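# Hang a power strip on two screws by keyholes

## Task

Put the power strip's keyhole slots onto the two screws so that it stays hanging level without the robot holding it, oriented so the narrow part of each keyhole slot is at the top.

## Robot and tools

Robot: two arms, left_arm and right_arm, each ending in a two-finger gripper. Calibrated bases in the scene frame: left_arm at (-0.023, +0.289, +0.020) m, quat_wxyz (+1.000, 0, 0, +0.029); right_arm at (+0.008, -0.239, +0.040) m, quat_wxyz (+1.000, 0, 0, +0.016). A camera stand sits behind the arms. A loose object may occasionally get a small external nudge.

Frames: the scene frame has its origin at table-top height, halfway between the nominal bases, +z up, +x out over the table, and left_arm on the +y side (arm names do not match image sides). Reported hand positions, orientations and velocities use the scene frame. Movement offsets use the gripper's own Hand target axes: fingers point along gripper +z and open and close along gripper y. end_effector_position is the spot between the finger pads, roughly 1 cm back from the tips. Printed poses may be off by a few cm, more at long reach.

Rows: every motion is written as rows of 14 numbers, each in [-1, 1]: dx, dy, dz, rx, ry, rz, opening for left_arm, then the same seven for right_arm, always all 14 even if one arm stays still. The first six per arm are an offset, not a pose, taken from that arm's Hand target at the moment the action or move begins, along the Hand target's own axes. 1.0 equals 0.6 m for dx, dy, dz or 180 degrees for the rotation vector rx, ry, rz. Every row counts from that same start, not from the row before, and a repeated offset in a later call moves further. Sending six zeros re-commands the current Hand target. Opening is absolute, not an offset: +1 fully open (0.094 m), -1 closed. A 0 opening is a real command, so restate the present opening to keep a gripper as it is.

execute_actions(actions, cameras): actions is a list of actions; each action is up to 15 rows, one per 1/30 s step, and a short table repeats its last row to fill 15 steps. Images come back only for an empty actions list or when cameras names them (names: cam_head_left, cam_head_right, cam_high, cam_low, cam_left_wrist, cam_right_wrist, or "all"; [] none). An unknown name invalidates the call. An empty list also reports the scene number and task.

move(target, speed, blend, opening_speed, grip_force, blocking, cameras): drives each gripper in a straight line toward its offset target (one 14-number row, or a list of up to 15 rows, each counted from the same starting Hand targets). speed is top path speed in m/s, 0.002 to 2.9, default 0.25 (turn rate up to twice that in rad/s), one value or one per target. blend, in m, rounds corners of a list; 0 stops at each point. opening_speed sets how fast commanded openings change, per second on the -1..+1 scale, at least 0.2; use it to close gently. grip_force is a per-pad force cap in newtons, 10 to 50 (full), one value or one per arm, persisting until changed; lower forces close slower. blocking=false returns after about 0.5 s while the move goes on. Paths are capped at 10 s, do not avoid obstacles or the other arm, and grippers lag and overshoot more when fast or with the arm nearly straight. Avoid paths passing near an arm's own base. Opening changes in later list targets apply on arrival. The result adds a move: line with the ending (done, off_target, moving, held, fault) and limits (paced = pose clipped; held = steps withheld). done means at rest within 10 mm and 2 degrees; neither done nor off_target tells you about contact.

wait(seconds 0 to 10, cameras): lets time pass holding commands; a running move continues. stop(cameras): brakes the running move. zoom_image(camera, region [x0, y0, x1, y1] in pixels, at most 504 by 504): closer look at the newest image of that camera. finished_scene(scene): ends the current scene irrevocably, giving its number; the strip must stay hung without the robot.

Controller behaviour: each step, commanded orientation is clipped to 40 degrees from the measured one. Hand target in results is the last command after clipping; grippers often rest short of it (friction, weight, load, up to a few cm), which is not proof of contact. Re-sending zeros asks again; if still short, add the gap as an offset. A blocked arm keeps pushing until commanded back past the gripper. With the wrist close to the first joint axis, small gripper motions can swing the whole arm. The clearance check may hold arms that come too close, but does not stop grippers or wrist cameras meeting.

Gripping: grip_measured uses the opening scale; empty it reads up to ~2.5 mm wide; on a hard part under full squeeze up to ~3 mm narrower (or ~1.4 mm wider). Squeeze rises about 1 N per 0.001 below first touch, then jumps to the force cap near 20 N. Full grip is roughly 50 to 64 N per pad. Release by commanding well above grip_measured.

Results also list Joint positions (last entry is finger opening in m), Joint velocities (may say within noise), Joint torques (include gravity, offsets and noise; entries 1 to 3 wrap at ±28 N m), and Tool commands. Joint ranges (rad): waist -2.618..3.054, shoulder 0..3.142, elbow 0..3.142 (straight 2.901), wrist pitch -1.571..1.571, wrist yaw -1.571..1.571, wrist roll -2.094..2.094.

Hazards: do not drop the strip, let it go while moving, slam, or drive hard into the screws, wall or table; leaving it off the table or letting it fall off fails. Arms pressing or hitting each other, or a gripper closing on the other's fingers, can fail the scene. Wrist camera cables count as the hand; keep force off them. Any arm stop is costly. Motor heat builds from holding loads, stretched poses or pushing at unreachable targets: MOTOR HOT appears at 75 °C, at 90 °C an OVER-TEMPERATURE FAULT folds that arm away for good, and at 100 °C it goes limp.

Cameras: all 672x504; intrinsics are given per camera (e.g. cam_head_left fx=fy=458.505, cx 337.247, cy 250.503).

Each tool is called after "Emit:" as name([rows], argument=value, ...), one row to a line, values as JSON.

## Session

Emit:
execute_actions(actions=[])

Scene clock: 0.00 s.
left_arm: end_effector_position=(+0.3766, +0.3122, +0.1311) grip_measured=+1.000 end_effector_quat_wxyz=(+0.612, -0.032, +0.789, +0.040) | right_arm: end_effector_position=(+0.4128, -0.2639, +0.1612) grip_measured=+1.000 end_effector_quat_wxyz=(+0.601, +0.102, +0.790, -0.070)
Joint positions: left_arm=[-0.045 1.558 0.342 0.966 -0.09 0.002 0.094] | right_arm=[0.036 1.518 0.41 0.823 0.299 0.099 0.094]
Joint velocities: within noise
Joint torques (N m): no reading
Heat: left arm: 38 °C; right arm: 33 °C.
Hand target: left_arm +0.3779, +0.3122, +0.1344; +0.615, -0.032, +0.787, +0.041 | right_arm +0.4153, -0.2640, +0.1687; +0.609, +0.104, +0.784, -0.069
Tool commands: left_gripper/opening=+1.0 right_gripper/opening=+1.0

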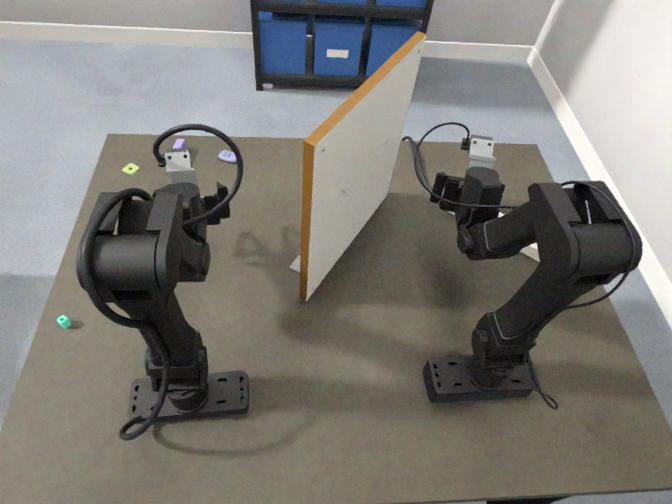

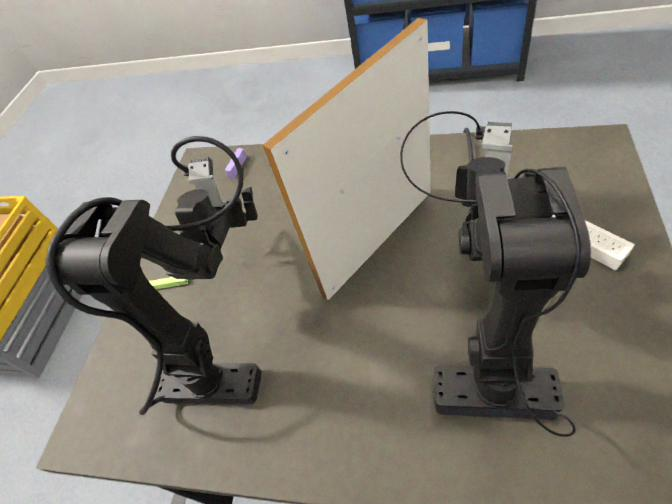

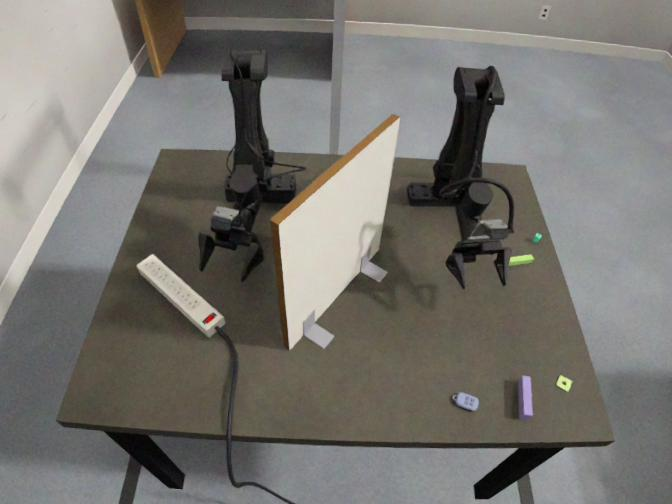

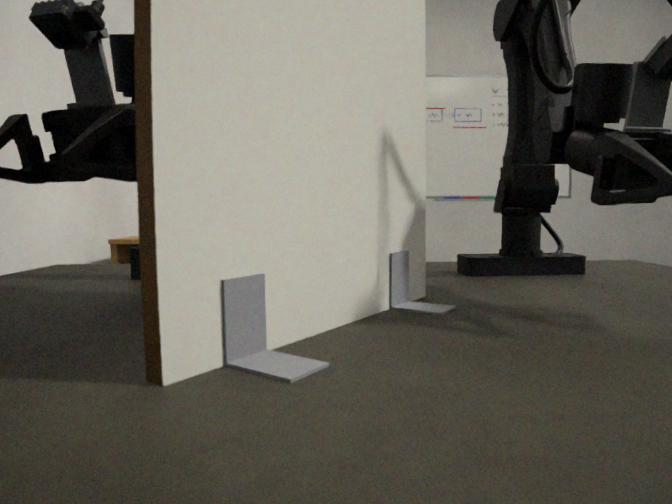

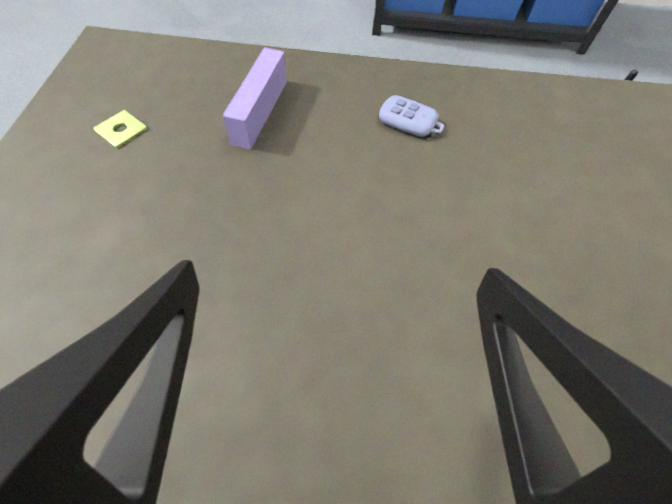

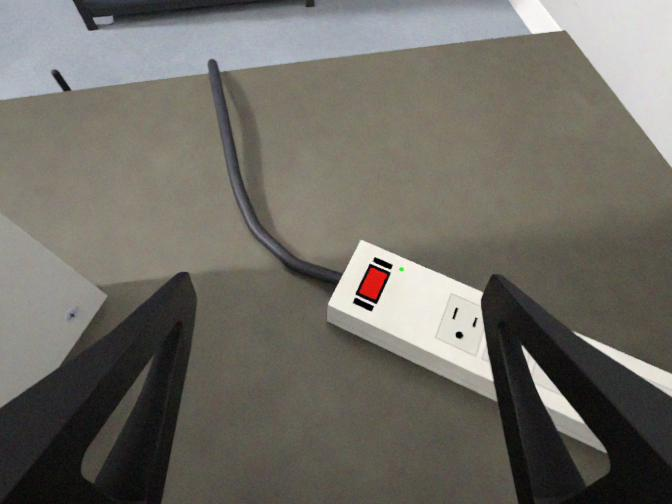

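Emit:
zoom_image(camera="cam_head_right", region=[250, 10, 450, 310])

Emit:
zoom_image(camera="cam_head_left", region=[270, 20, 450, 310])

Emit:
zoom_image(camera="cam_high", region=[100, 100, 420, 360])

Emit:
zoom_image(camera="cam_right_wrist", region=[0, 180, 504, 504])

Scaled by 1.680.

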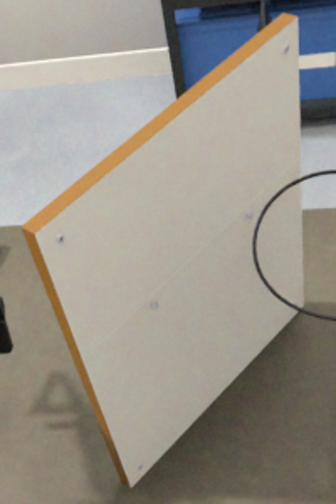

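Scaled by 1.738.

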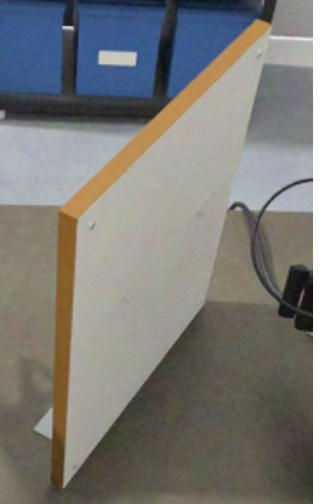

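Scaled by 1.575.

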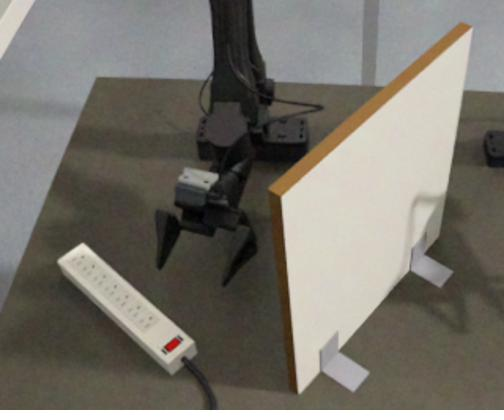

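Scaled by 1.000.

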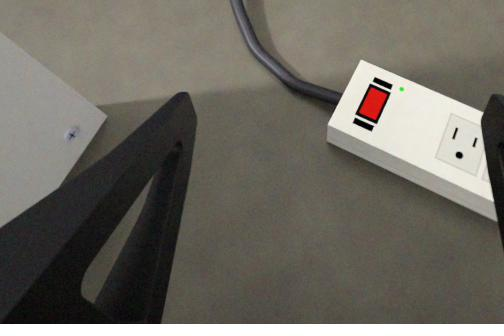

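Emit:
move(target=[0,0,0,0,0,0,1, -0.0945,-0.1927,0.0178,-0.225,0.378,-0.300,1], speed=0.4, cameras=["cam_right_wrist","cam_head_right","cam_high"])

Scene clock: 114.00 s.
left_arm: end_effector_position=(+0.3766, +0.3122, +0.1311) grip_measured=+1.000 end_effector_quat_wxyz=(+0.612, -0.032, +0.789, +0.040) | right_arm: end_effector_position=(+0.4046, -0.3844, +0.2193) grip_measured=+1.000 end_effector_quat_wxyz=(+0.042, -0.406, +0.912, -0.042)
Joint positions: left_arm=[-0.045 1.558 0.342 0.966 -0.09 0.002 0.094] | right_arm=[-0.385 2.107 2.201 -1.548 0.002 -1.191 0.094]
Joint torques (N m): left_arm=[-0.03 -6.91 6.54 2.22 -0.04 -0.01] | right_arm=[0.58 -7.6 8.47 0.32 0.03 -0.06]
Heat: left arm: 38 °C; right arm: 39 °C.
Hand target: left_arm +0.3779, +0.3122, +0.1344; +0.615, -0.032, +0.787, +0.041 | right_arm +0.4103, -0.3830, +0.2188; -0.001, -0.413, +0.911, +0.000
Off the commanded pose: left_arm 0.004 m, 0 deg | right_arm 0.006 m, 7 deg.
joint sent to its limit (right arm) — joint 4 (wrist pitch), lower limit. The joint targets are off in orientation, not in position.
move: off_target (right_arm)
Images, in order (width x height): cam_head_right 672x504, cam_high 672x504, cam_right_wrist 672x504.

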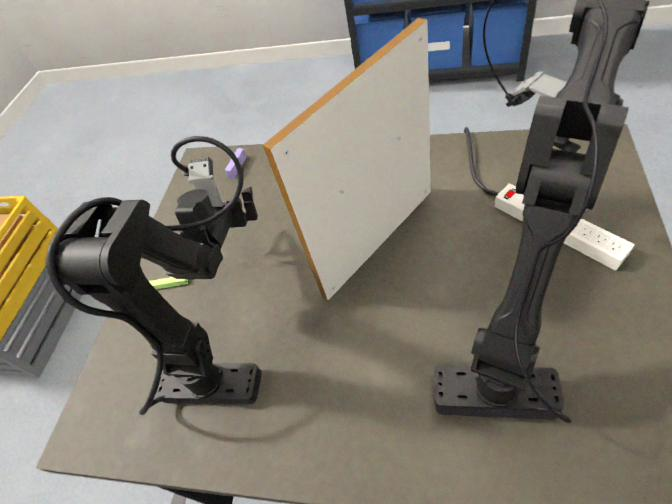

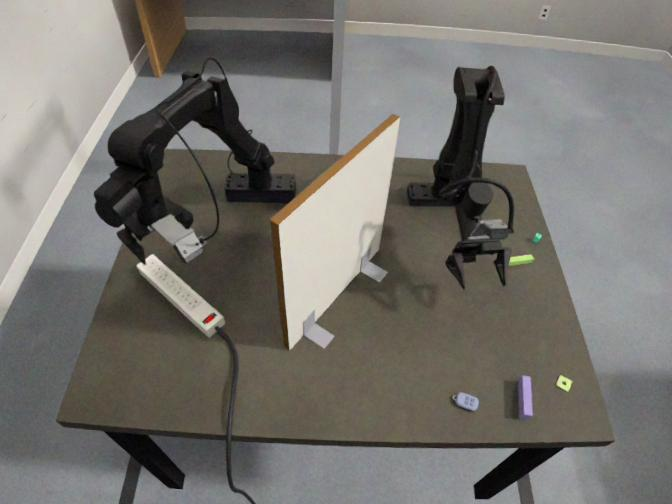

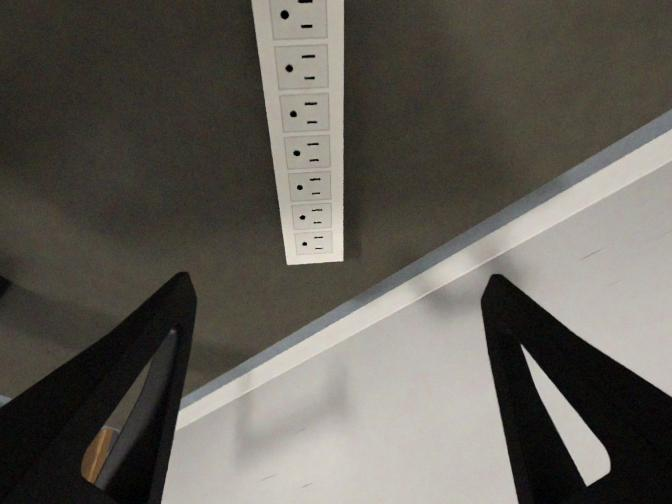

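Emit:
move(target=[0,0,0,0,0,0,1, 0,0,0.19,0,0,0,1], speed=0.3, cameras=["cam_right_wrist","cam_head_right"])

Scene clock: 134.33 s.
left_arm: end_effector_position=(+0.3766, +0.3122, +0.1311) grip_measured=+1.000 end_effector_quat_wxyz=(+0.612, -0.032, +0.789, +0.040) | right_arm: end_effector_position=(+0.4081, -0.3861, +0.1101) grip_measured=+1.000 end_effector_quat_wxyz=(+0.001, -0.407, +0.913, -0.003)
Joint positions: left_arm=[-0.045 1.558 0.342 0.966 -0.09 0.002 0.094] | right_arm=[-0.385 2.189 1.898 -1.274 0.004 -1.192 0.094]
Joint torques (N m): left_arm=[-0.05 -6.9 6.53 2.22 -0.04 -0.01] | right_arm=[0.64 -9.31 5.89 0.28 -0.04 -0.06]
Heat: left arm: 38 °C; right arm: 39 °C.
Hand target: left_arm +0.3779, +0.3122, +0.1344; +0.615, -0.032, +0.787, +0.041 | right_arm +0.4101, -0.3832, +0.1048; -0.001, -0.413, +0.911, +0.000
Off the commanded pose: left_arm 0.004 m, 0 deg | right_arm 0.006 m, 1 deg.
move: done
Images, in order (width x height): cam_head_right 672x504, cam_right_wrist 672x504.

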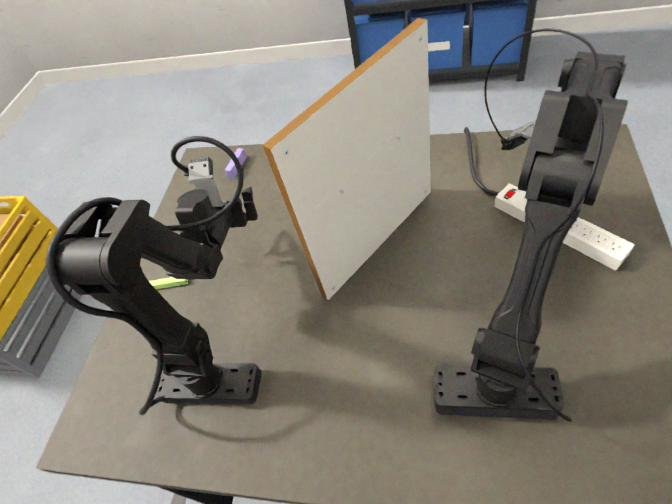

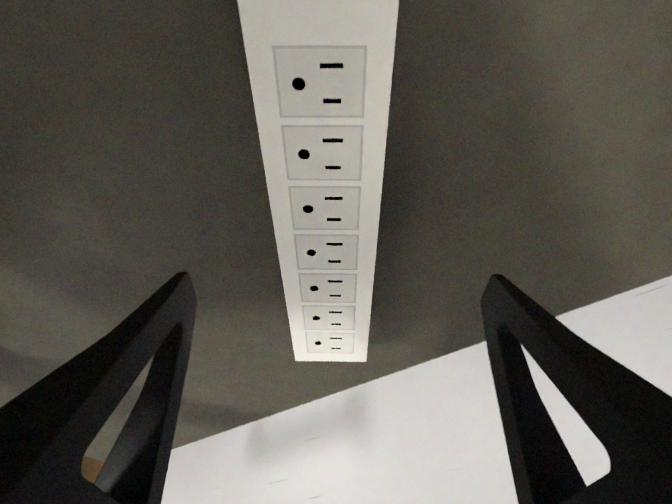

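Emit:
move(target=[0,0,0,0,0,0,1, 0.02,0.009,0.06,0,0,0,1], speed=0.2, cameras=["cam_right_wrist","cam_high","cam_low"])

Emit:
zoom_image(camera="cam_high", region=[80, 180, 280, 360])

Scene clock: 148.40 s.
left_arm: end_effector_position=(+0.3766, +0.3122, +0.1311) grip_measured=+1.000 end_effector_quat_wxyz=(+0.612, -0.032, +0.789, +0.040) | right_arm: end_effector_position=(+0.4006, -0.3871, +0.0700) grip_measured=+1.000 end_effector_quat_wxyz=(-0.001, -0.413, +0.911, -0.001)
Joint positions: left_arm=[-0.045 1.558 0.342 0.966 -0.09 0.002 0.094] | right_arm=[-0.394 2.189 1.738 -1.12 0.004 -1.213 0.094]
Joint torques (N m): left_arm=[-0.05 -6.91 6.53 2.23 -0.04 -0.01] | right_arm=[-0.54 -10.51 4.92 0.25 -0.03 -0.07]
Heat: left arm: 38 °C; right arm: 38 °C.
Hand target: left_arm +0.3779, +0.3122, +0.1344; +0.615, -0.032, +0.787, +0.041 | right_arm +0.3981, -0.3888, +0.0689; -0.001, -0.413, +0.911, +0.000
Off the commanded pose: left_arm 0.004 m, 0 deg | right_arm 0.003 m, 0 deg.
move: done
Images, in order (width x height): cam_high 672x504, cam_low 672x504, cam_right_wrist 672x504.

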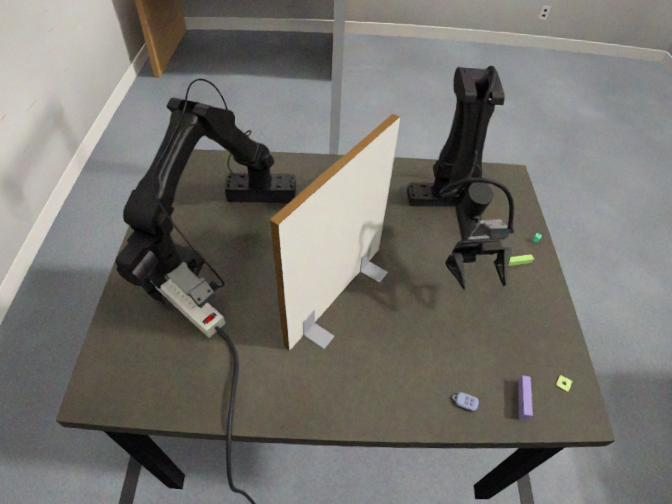

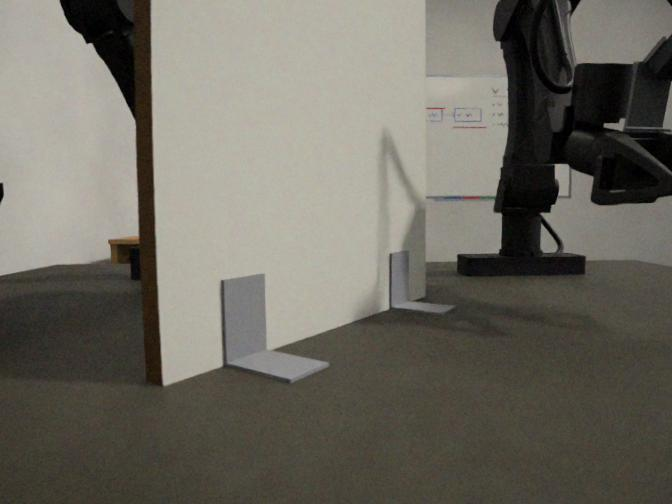

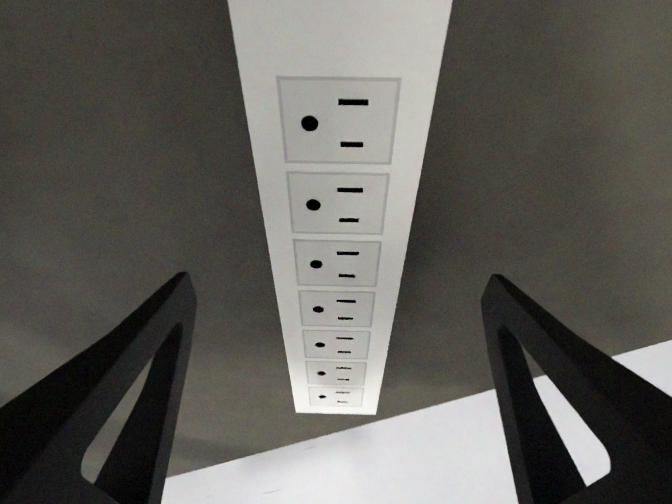

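Scaled by 2.520.

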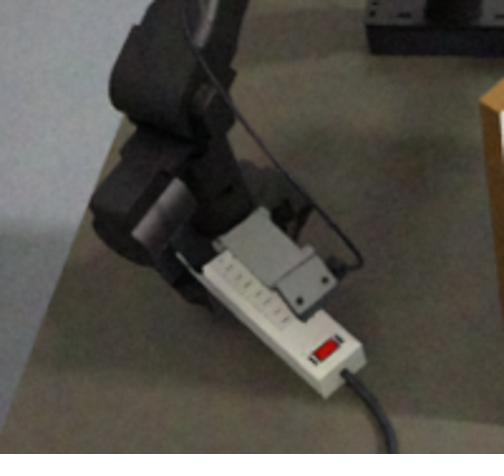

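Emit:
move([
  [0,0,0,0,0,0,1, 0.042,0,0.02,0,0,0,1],
  [0,0,0,0,0,0,1, 0.042,0,0.072,0,0,0,1],
], speed=0.15, blend=0.01, cameras=["cam_right_wrist","cam_high","cam_head_right"])

Emit:
zoom_image(camera="cam_high", region=[80, 180, 280, 360])

Scene clock: 157.93 s.
left_arm: end_effector_position=(+0.3766, +0.3122, +0.1311) grip_measured=+1.000 end_effector_quat_wxyz=(+0.612, -0.032, +0.789, +0.040) | right_arm: end_effector_position=(+0.3845, -0.4116, +0.0345) grip_measured=+1.000 end_effector_quat_wxyz=(+0.004, -0.408, +0.913, -0.010)
Joint positions: left_arm=[-0.045 1.558 0.342 0.966 -0.09 0.002 0.094] | right_arm=[-0.461 2.189 1.591 -0.953 0.008 -1.271 0.094]
Joint torques (N m): left_arm=[-0.03 -6.91 6.53 2.22 -0.04 -0.01] | right_arm=[0.18 -8.81 4.71 0.3 -0.08 -0.06]
Heat: left arm: 38 °C; right arm: 37 °C.
Hand target: left_arm +0.3779, +0.3122, +0.1344; +0.615, -0.032, +0.787, +0.041 | right_arm +0.3813, -0.4078, +0.0256; -0.001, -0.413, +0.911, +0.000
Off the commanded pose: left_arm 0.004 m, 0 deg | right_arm 0.010 m, 1 deg.
move: done
Images, in order (width x height): cam_head_right 672x504, cam_high 672x504, cam_right_wrist 672x504.

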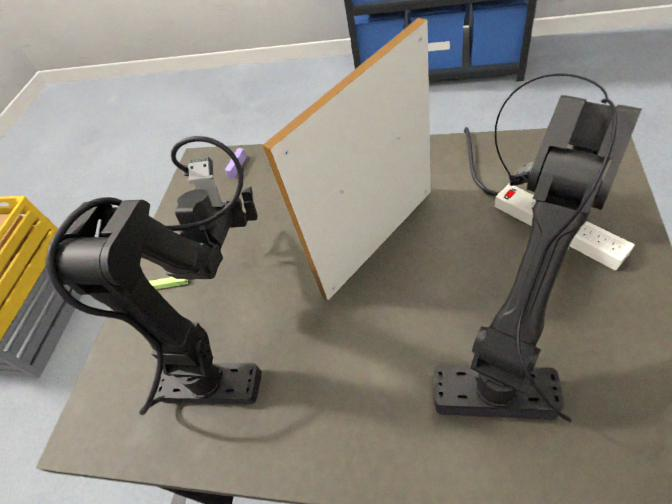

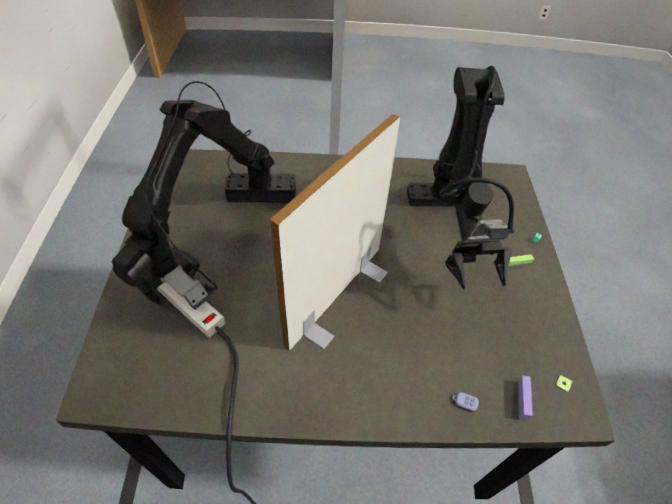

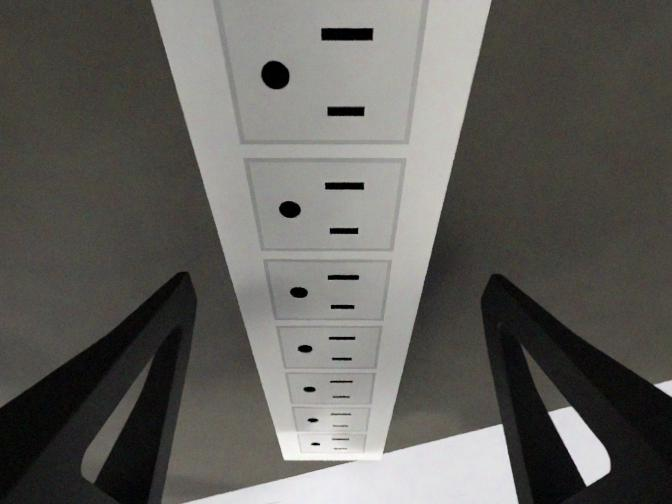

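Scaled by 2.520.

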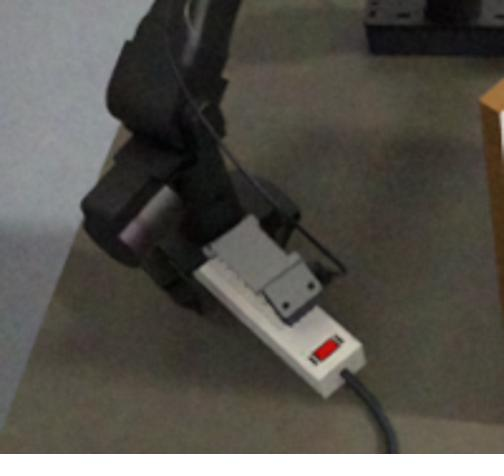

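Emit:
move(target=[0,0,0,0,0,0,1, 0.003,0.004,0.022,0,0,0,1], speed=0.1, cameras=["cam_right_wrist"])

Scene clock: 164.67 s.
left_arm: end_effector_position=(+0.3766, +0.3122, +0.1311) grip_measured=+1.000 end_effector_quat_wxyz=(+0.612, -0.032, +0.789, +0.040) | right_arm: end_effector_position=(+0.3836, -0.4112, +0.0254) grip_measured=+1.000 end_effector_quat_wxyz=(+0.007, -0.410, +0.912, -0.014)
Joint positions: left_arm=[-0.045 1.558 0.342 0.966 -0.09 0.002 0.094] | right_arm=[-0.461 2.189 1.552 -0.903 0.008 -1.274 0.094]
Joint torques (N m): left_arm=[-0.05 -6.91 6.54 2.23 -0.04 -0.01] | right_arm=[-0.01 -8.05 4.56 0.29 -0.07 -0.08]
Heat: left arm: 38 °C; right arm: 36 °C.
Hand target: left_arm +0.3779, +0.3122, +0.1344; +0.615, -0.032, +0.787, +0.041 | right_arm +0.3784, -0.4076, +0.0125; -0.001, -0.413, +0.911, +0.000
Off the commanded pose: left_arm 0.004 m, 0 deg | right_arm 0.014 m, 2 deg.
move: off_target (right_arm)
Images, in order (width x height): cam_right_wrist 672x504.

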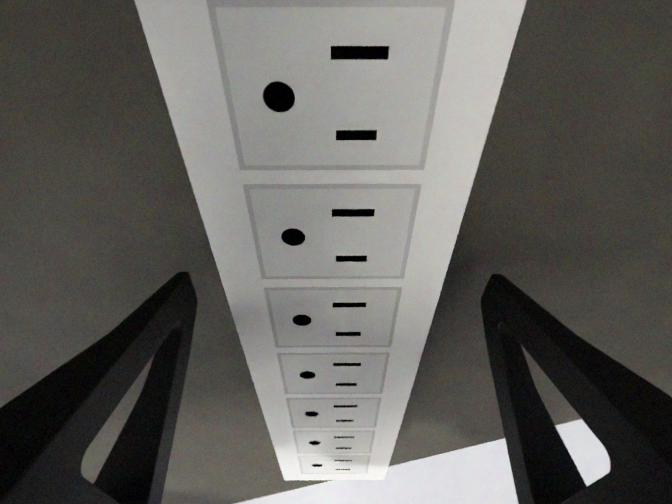

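Emit:
move(target=[0,0,0,0,0,0,1, 0,0,0,0,0,0,-0.3], speed=0.1, grip_force=40, opening_speed=1.0, cameras=["cam_right_wrist"])

Scene clock: 169.07 s.
left_arm: end_effector_position=(+0.3766, +0.3122, +0.1311) grip_measured=+1.000 end_effector_quat_wxyz=(+0.612, -0.032, +0.789, +0.040) | right_arm: end_effector_position=(+0.3837, -0.4113, +0.0254) grip_measured=+0.068 end_effector_quat_wxyz=(+0.007, -0.411, +0.911, -0.014)
Joint positions: left_arm=[-0.045 1.558 0.342 0.966 -0.09 0.002 0.094] | right_arm=[-0.461 2.189 1.552 -0.902 0.008 -1.277 0.05]
Joint torques (N m): left_arm=[-0.03 -6.91 6.54 2.22 -0.04 -0.01] | right_arm=[-0.03 -7.97 4.62 0.3 -0.07 -0.01]
Heat: left arm: 38 °C; right arm: 36 °C.
Hand target: left_arm +0.3779, +0.3122, +0.1344; +0.615, -0.032, +0.787, +0.041 | right_arm +0.3783, -0.4076, +0.0125; -0.001, -0.413, +0.911, +0.000
Off the commanded pose: left_arm 0.004 m, 0 deg | right_arm 0.014 m, 2 deg.
grip_force (N): 40, 40
move: off_target (right_arm)
Images, in order (width x height): cam_right_wrist 672x504.

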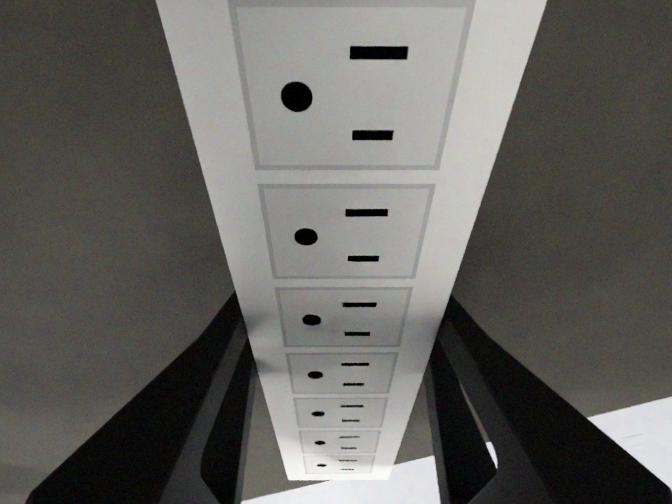

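Emit:
move([
  [0,0,0,0,0,0,1, 0,0,-0.2,0,0,0,-0.3],
  [0,0,0,0,0,0,1, -0.134,0.069,-0.396,0.581,-0.218,-0.153,-0.3],
], speed=[0.15,0.3], blend=0.04, cameras=["cam_right_wrist","cam_high","cam_low","cam_head_right"])

Emit:
zoom_image(camera="cam_high", region=[100, 130, 300, 280])

Scene clock: 200.23 s.
left_arm: end_effector_position=(+0.3766, +0.3122, +0.1311) grip_measured=+1.000 end_effector_quat_wxyz=(+0.612, -0.032, +0.789, +0.040) | right_arm: end_effector_position=(+0.3965, -0.3386, +0.2141) grip_measured=+0.065 end_effector_quat_wxyz=(+0.492, -0.451, +0.504, -0.549)
Joint positions: left_arm=[-0.045 1.558 0.342 0.966 -0.09 0.002 0.094] | right_arm=[-0.4 1.676 0.301 1.465 -0.257 -1.548 0.05]
Joint torques (N m): left_arm=[-0.05 -6.91 6.53 2.22 -0.03 -0.01] | right_arm=[0.88 -4.4 6.05 2.97 -1 0.47]
Heat: left arm: 38 °C; right arm: 36 °C.
Hand target: left_arm +0.3779, +0.3122, +0.1344; +0.615, -0.032, +0.787, +0.041 | right_arm +0.4007, -0.3195, +0.2500; +0.578, -0.406, +0.406, -0.580
Off the commanded pose: left_arm 0.004 m, 0 deg | right_arm 0.041 m, 16 deg.
joint sent to its limit (right arm) — joint 4 (wrist pitch), upper limit. The joint targets are off in orientation, not in position.
grip_force (N): 40, 40
move: off_target (right_arm)
Images, in order (width x height): cam_head_right 672x504, cam_high 672x504, cam_low 672x504, cam_right_wrist 672x504.

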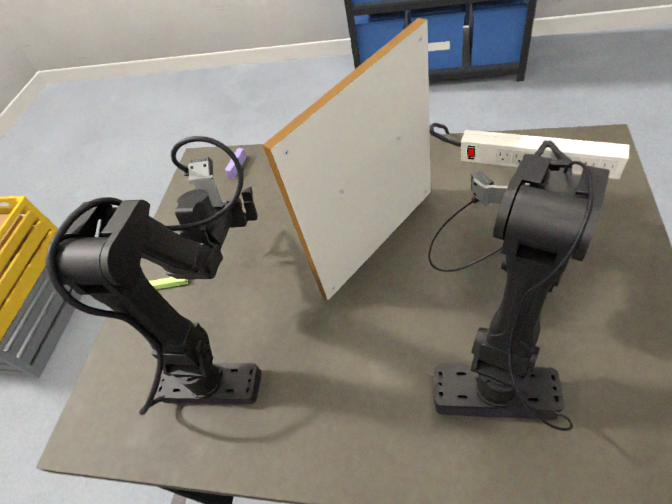

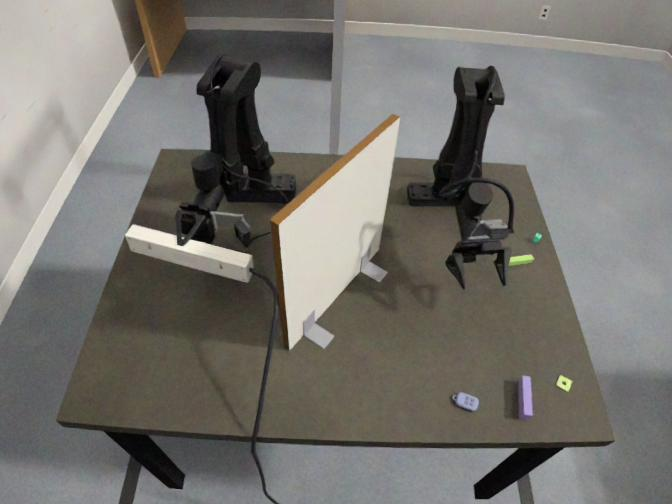

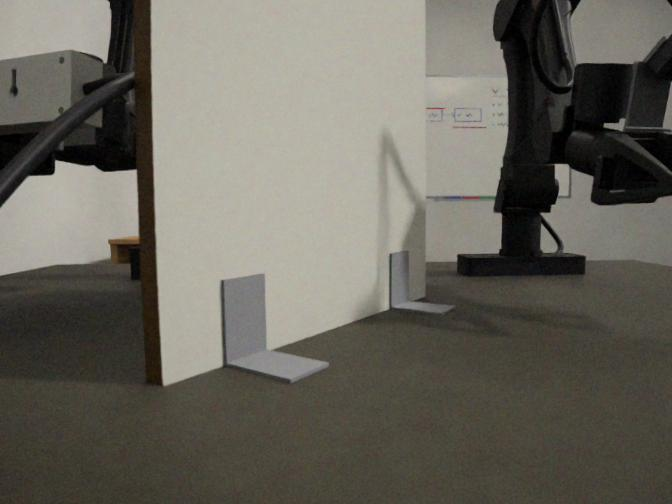

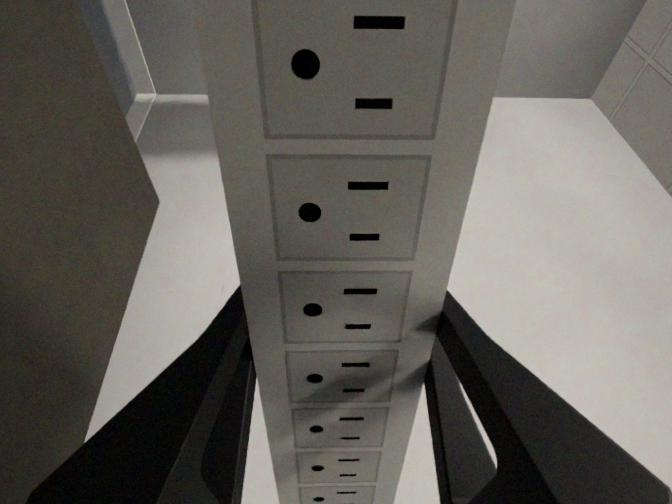

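Scaled by 2.520.

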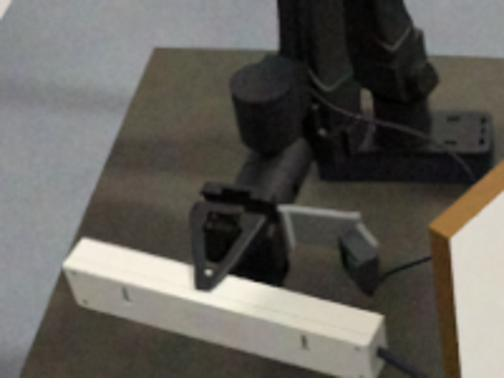

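Emit:
zoom_image(camera="cam_low", region=[0, 30, 140, 140])

Emit:
zoom_image(camera="cam_high", region=[120, 215, 260, 290])

Scaled by 3.600.

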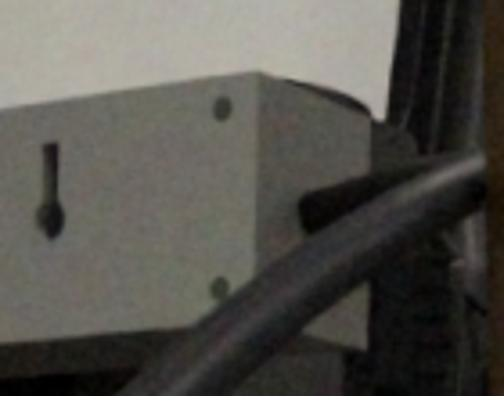

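Scaled by 3.600.

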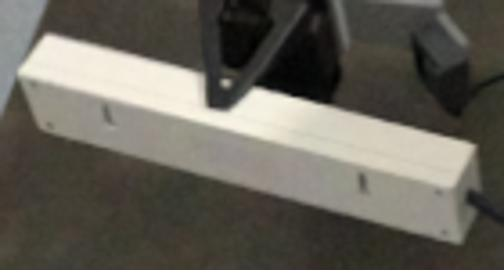

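Emit:
move(target=[0,0,0,0,0,0,1, -0.1075,0.141,-0.051,-0.111,0,0,-0.3], speed=0.2, cameras=["cam_high","cam_low","cam_head_right"])

Emit:
zoom_image(camera="cam_low", region=[0, 80, 150, 230])

Emit:
zoom_image(camera="cam_high", region=[110, 210, 310, 330])

Scene clock: 281.53 s.
left_arm: end_effector_position=(+0.3766, +0.3122, +0.1311) grip_measured=+1.000 end_effector_quat_wxyz=(+0.612, -0.032, +0.789, +0.040) | right_arm: end_effector_position=(+0.3940, -0.2925, +0.1440) grip_measured=+0.065 end_effector_quat_wxyz=(+0.441, -0.476, +0.565, -0.510)
Joint positions: left_arm=[-0.045 1.558 0.342 0.966 -0.09 0.002 0.094] | right_arm=[-0.157 1.829 0.228 1.51 0.033 -1.556 0.05]
Joint torques (N m): left_arm=[-0.03 -6.9 6.53 2.23 -0.04 -0.01] | right_arm=[3.41 -4.22 3.17 2.52 -1.31 -0.19]
Heat: left arm: 39 °C; right arm: 52 °C.
Hand target: left_arm +0.3779, +0.3122, +0.1344; +0.615, -0.032, +0.787, +0.041 | right_arm +0.4007, -0.2552, +0.1599; +0.499, -0.500, +0.500, -0.500
Off the commanded pose: left_arm 0.004 m, 0 deg | right_arm 0.041 m, 10 deg.
joint sent to its limit (right arm) — joint 4 (wrist pitch), upper limit. The joint targets still meet the commanded pose.
grip_force (N): 40, 40
move: off_target (right_arm)
Images, in order (width x height): cam_head_right 672x504, cam_high 672x504, cam_low 672x504.

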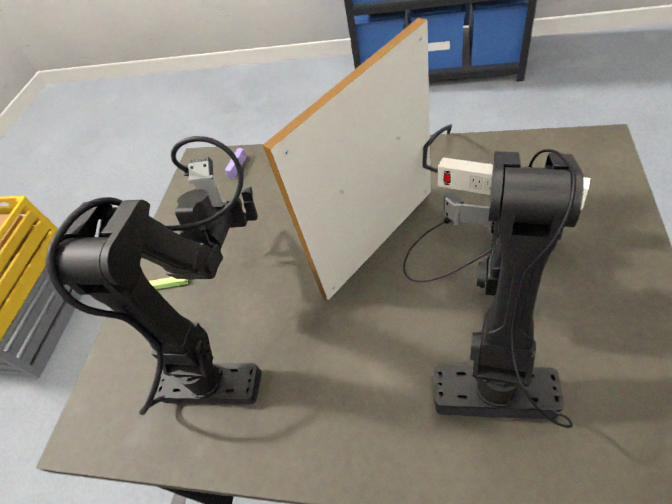

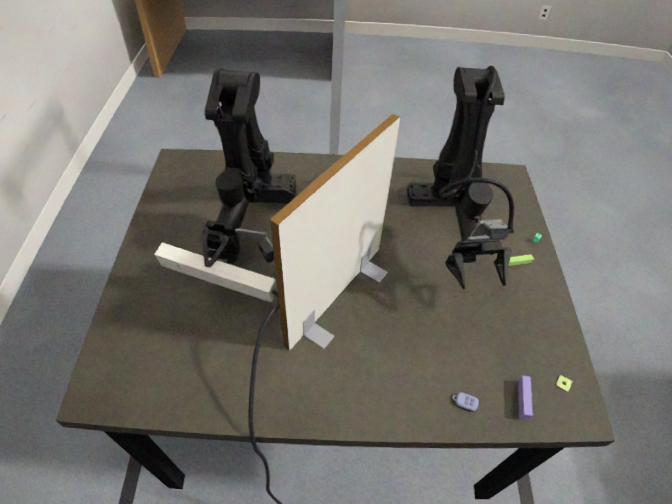

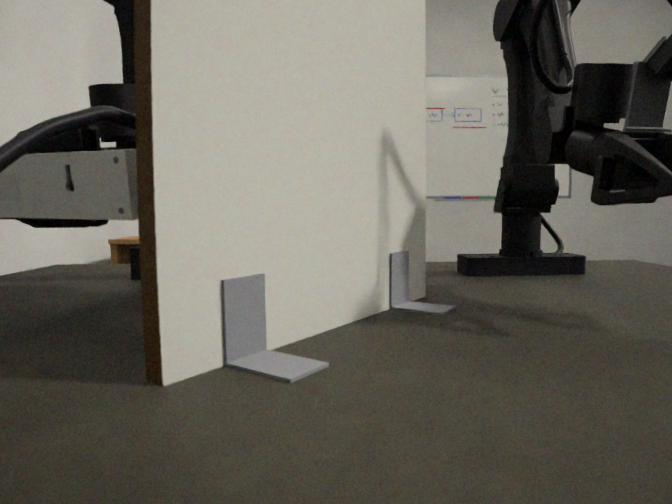

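Scaled by 3.360.

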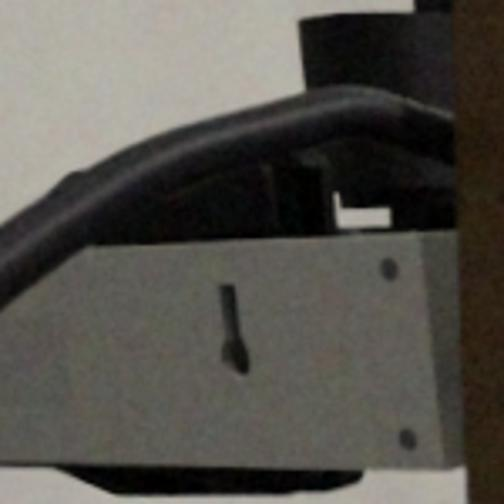

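Scaled by 2.520.

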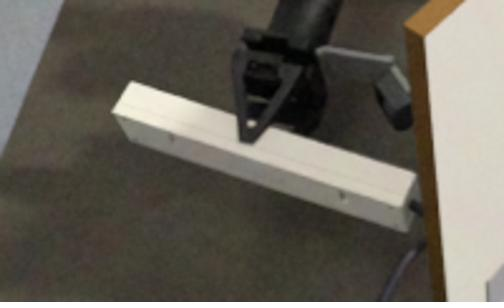

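Emit:
move([
  [0,0,0,0,0,0,1, 0.075,-0.2,-0.117,0,0,0,-0.3],
  [0,0,0,0,0,0,1, -0.217,-0.2,-0.093,0,-0.3067,0,-0.3],
], speed=0.2, blend=0.05, cameras=["all"])

Scene clock: 338.20 s.
left_arm: end_effector_position=(+0.3766, +0.3122, +0.1311) grip_measured=+1.000 end_effector_quat_wxyz=(+0.612, -0.032, +0.789, +0.040) | right_arm: end_effector_position=(+0.3631, -0.2534, +0.2337) grip_measured=+0.065 end_effector_quat_wxyz=(-0.525, +0.629, -0.432, +0.376)
Joint positions: left_arm=[-0.045 1.558 0.342 0.966 -0.09 0.002 0.094] | right_arm=[-0.417 1.148 0.411 0.516 -0.72 -1.738 0.05]
Joint torques (N m): left_arm=[-0.03 -6.9 6.54 2.22 -0.04 -0.01] | right_arm=[10 -1.66 11.17 2.1 -5.07 0.43]
Heat: left arm: 39 °C; right arm: 51 °C.
Hand target: left_arm +0.3779, +0.3122, +0.1344; +0.615, -0.032, +0.787, +0.041 | right_arm +0.3453, -0.1248, +0.2797; -0.674, +0.675, -0.212, +0.212
Off the commanded pose: left_arm 0.004 m, 0 deg | right_arm 0.138 m, 36 deg.
grip_force (N): 40, 40
move: off_target (right_arm)

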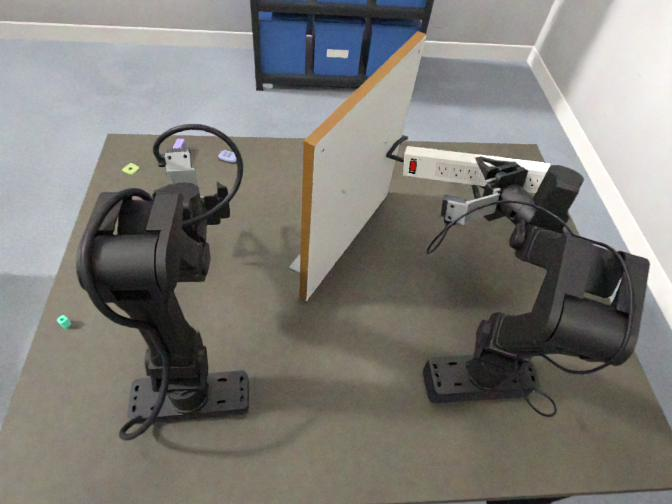

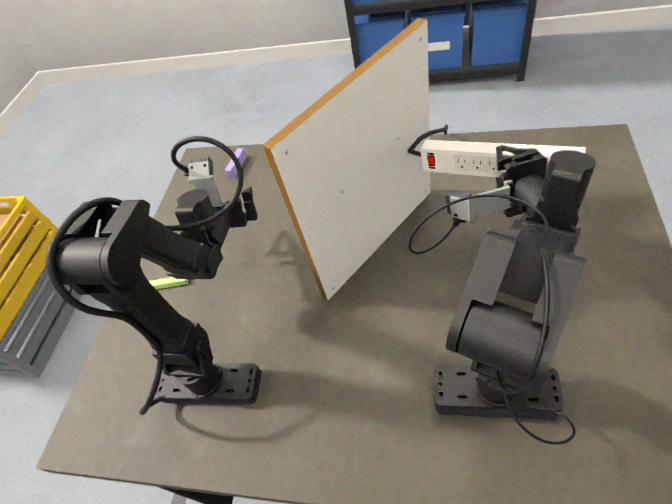

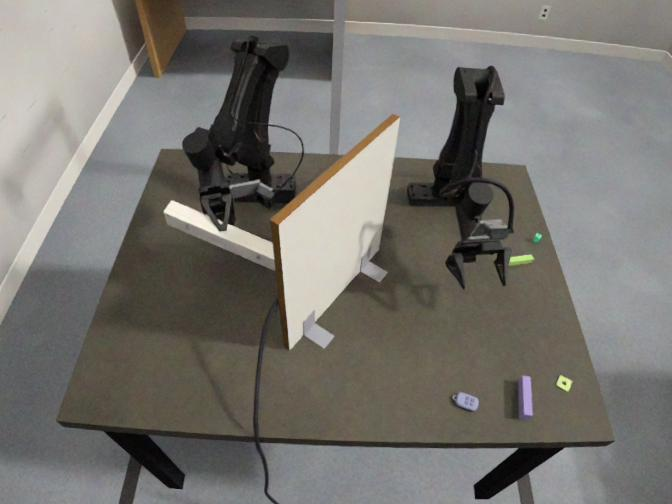

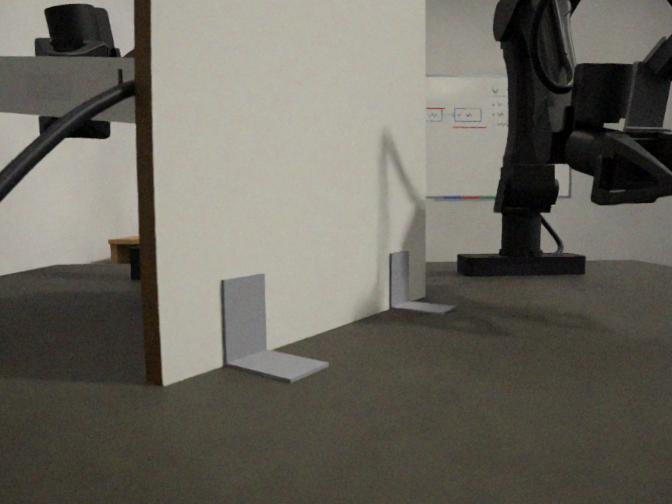

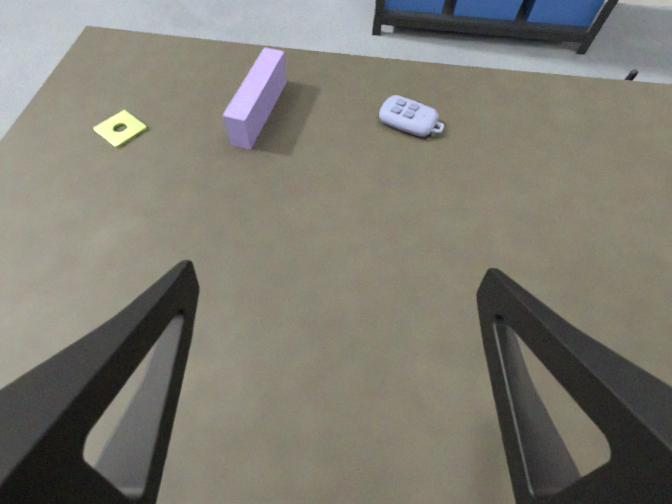

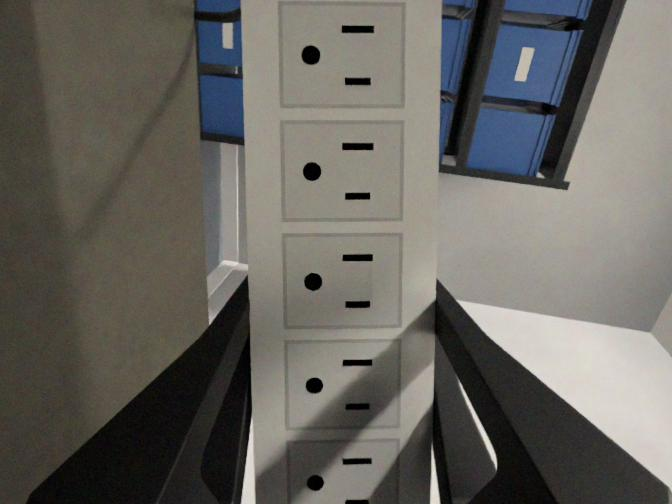

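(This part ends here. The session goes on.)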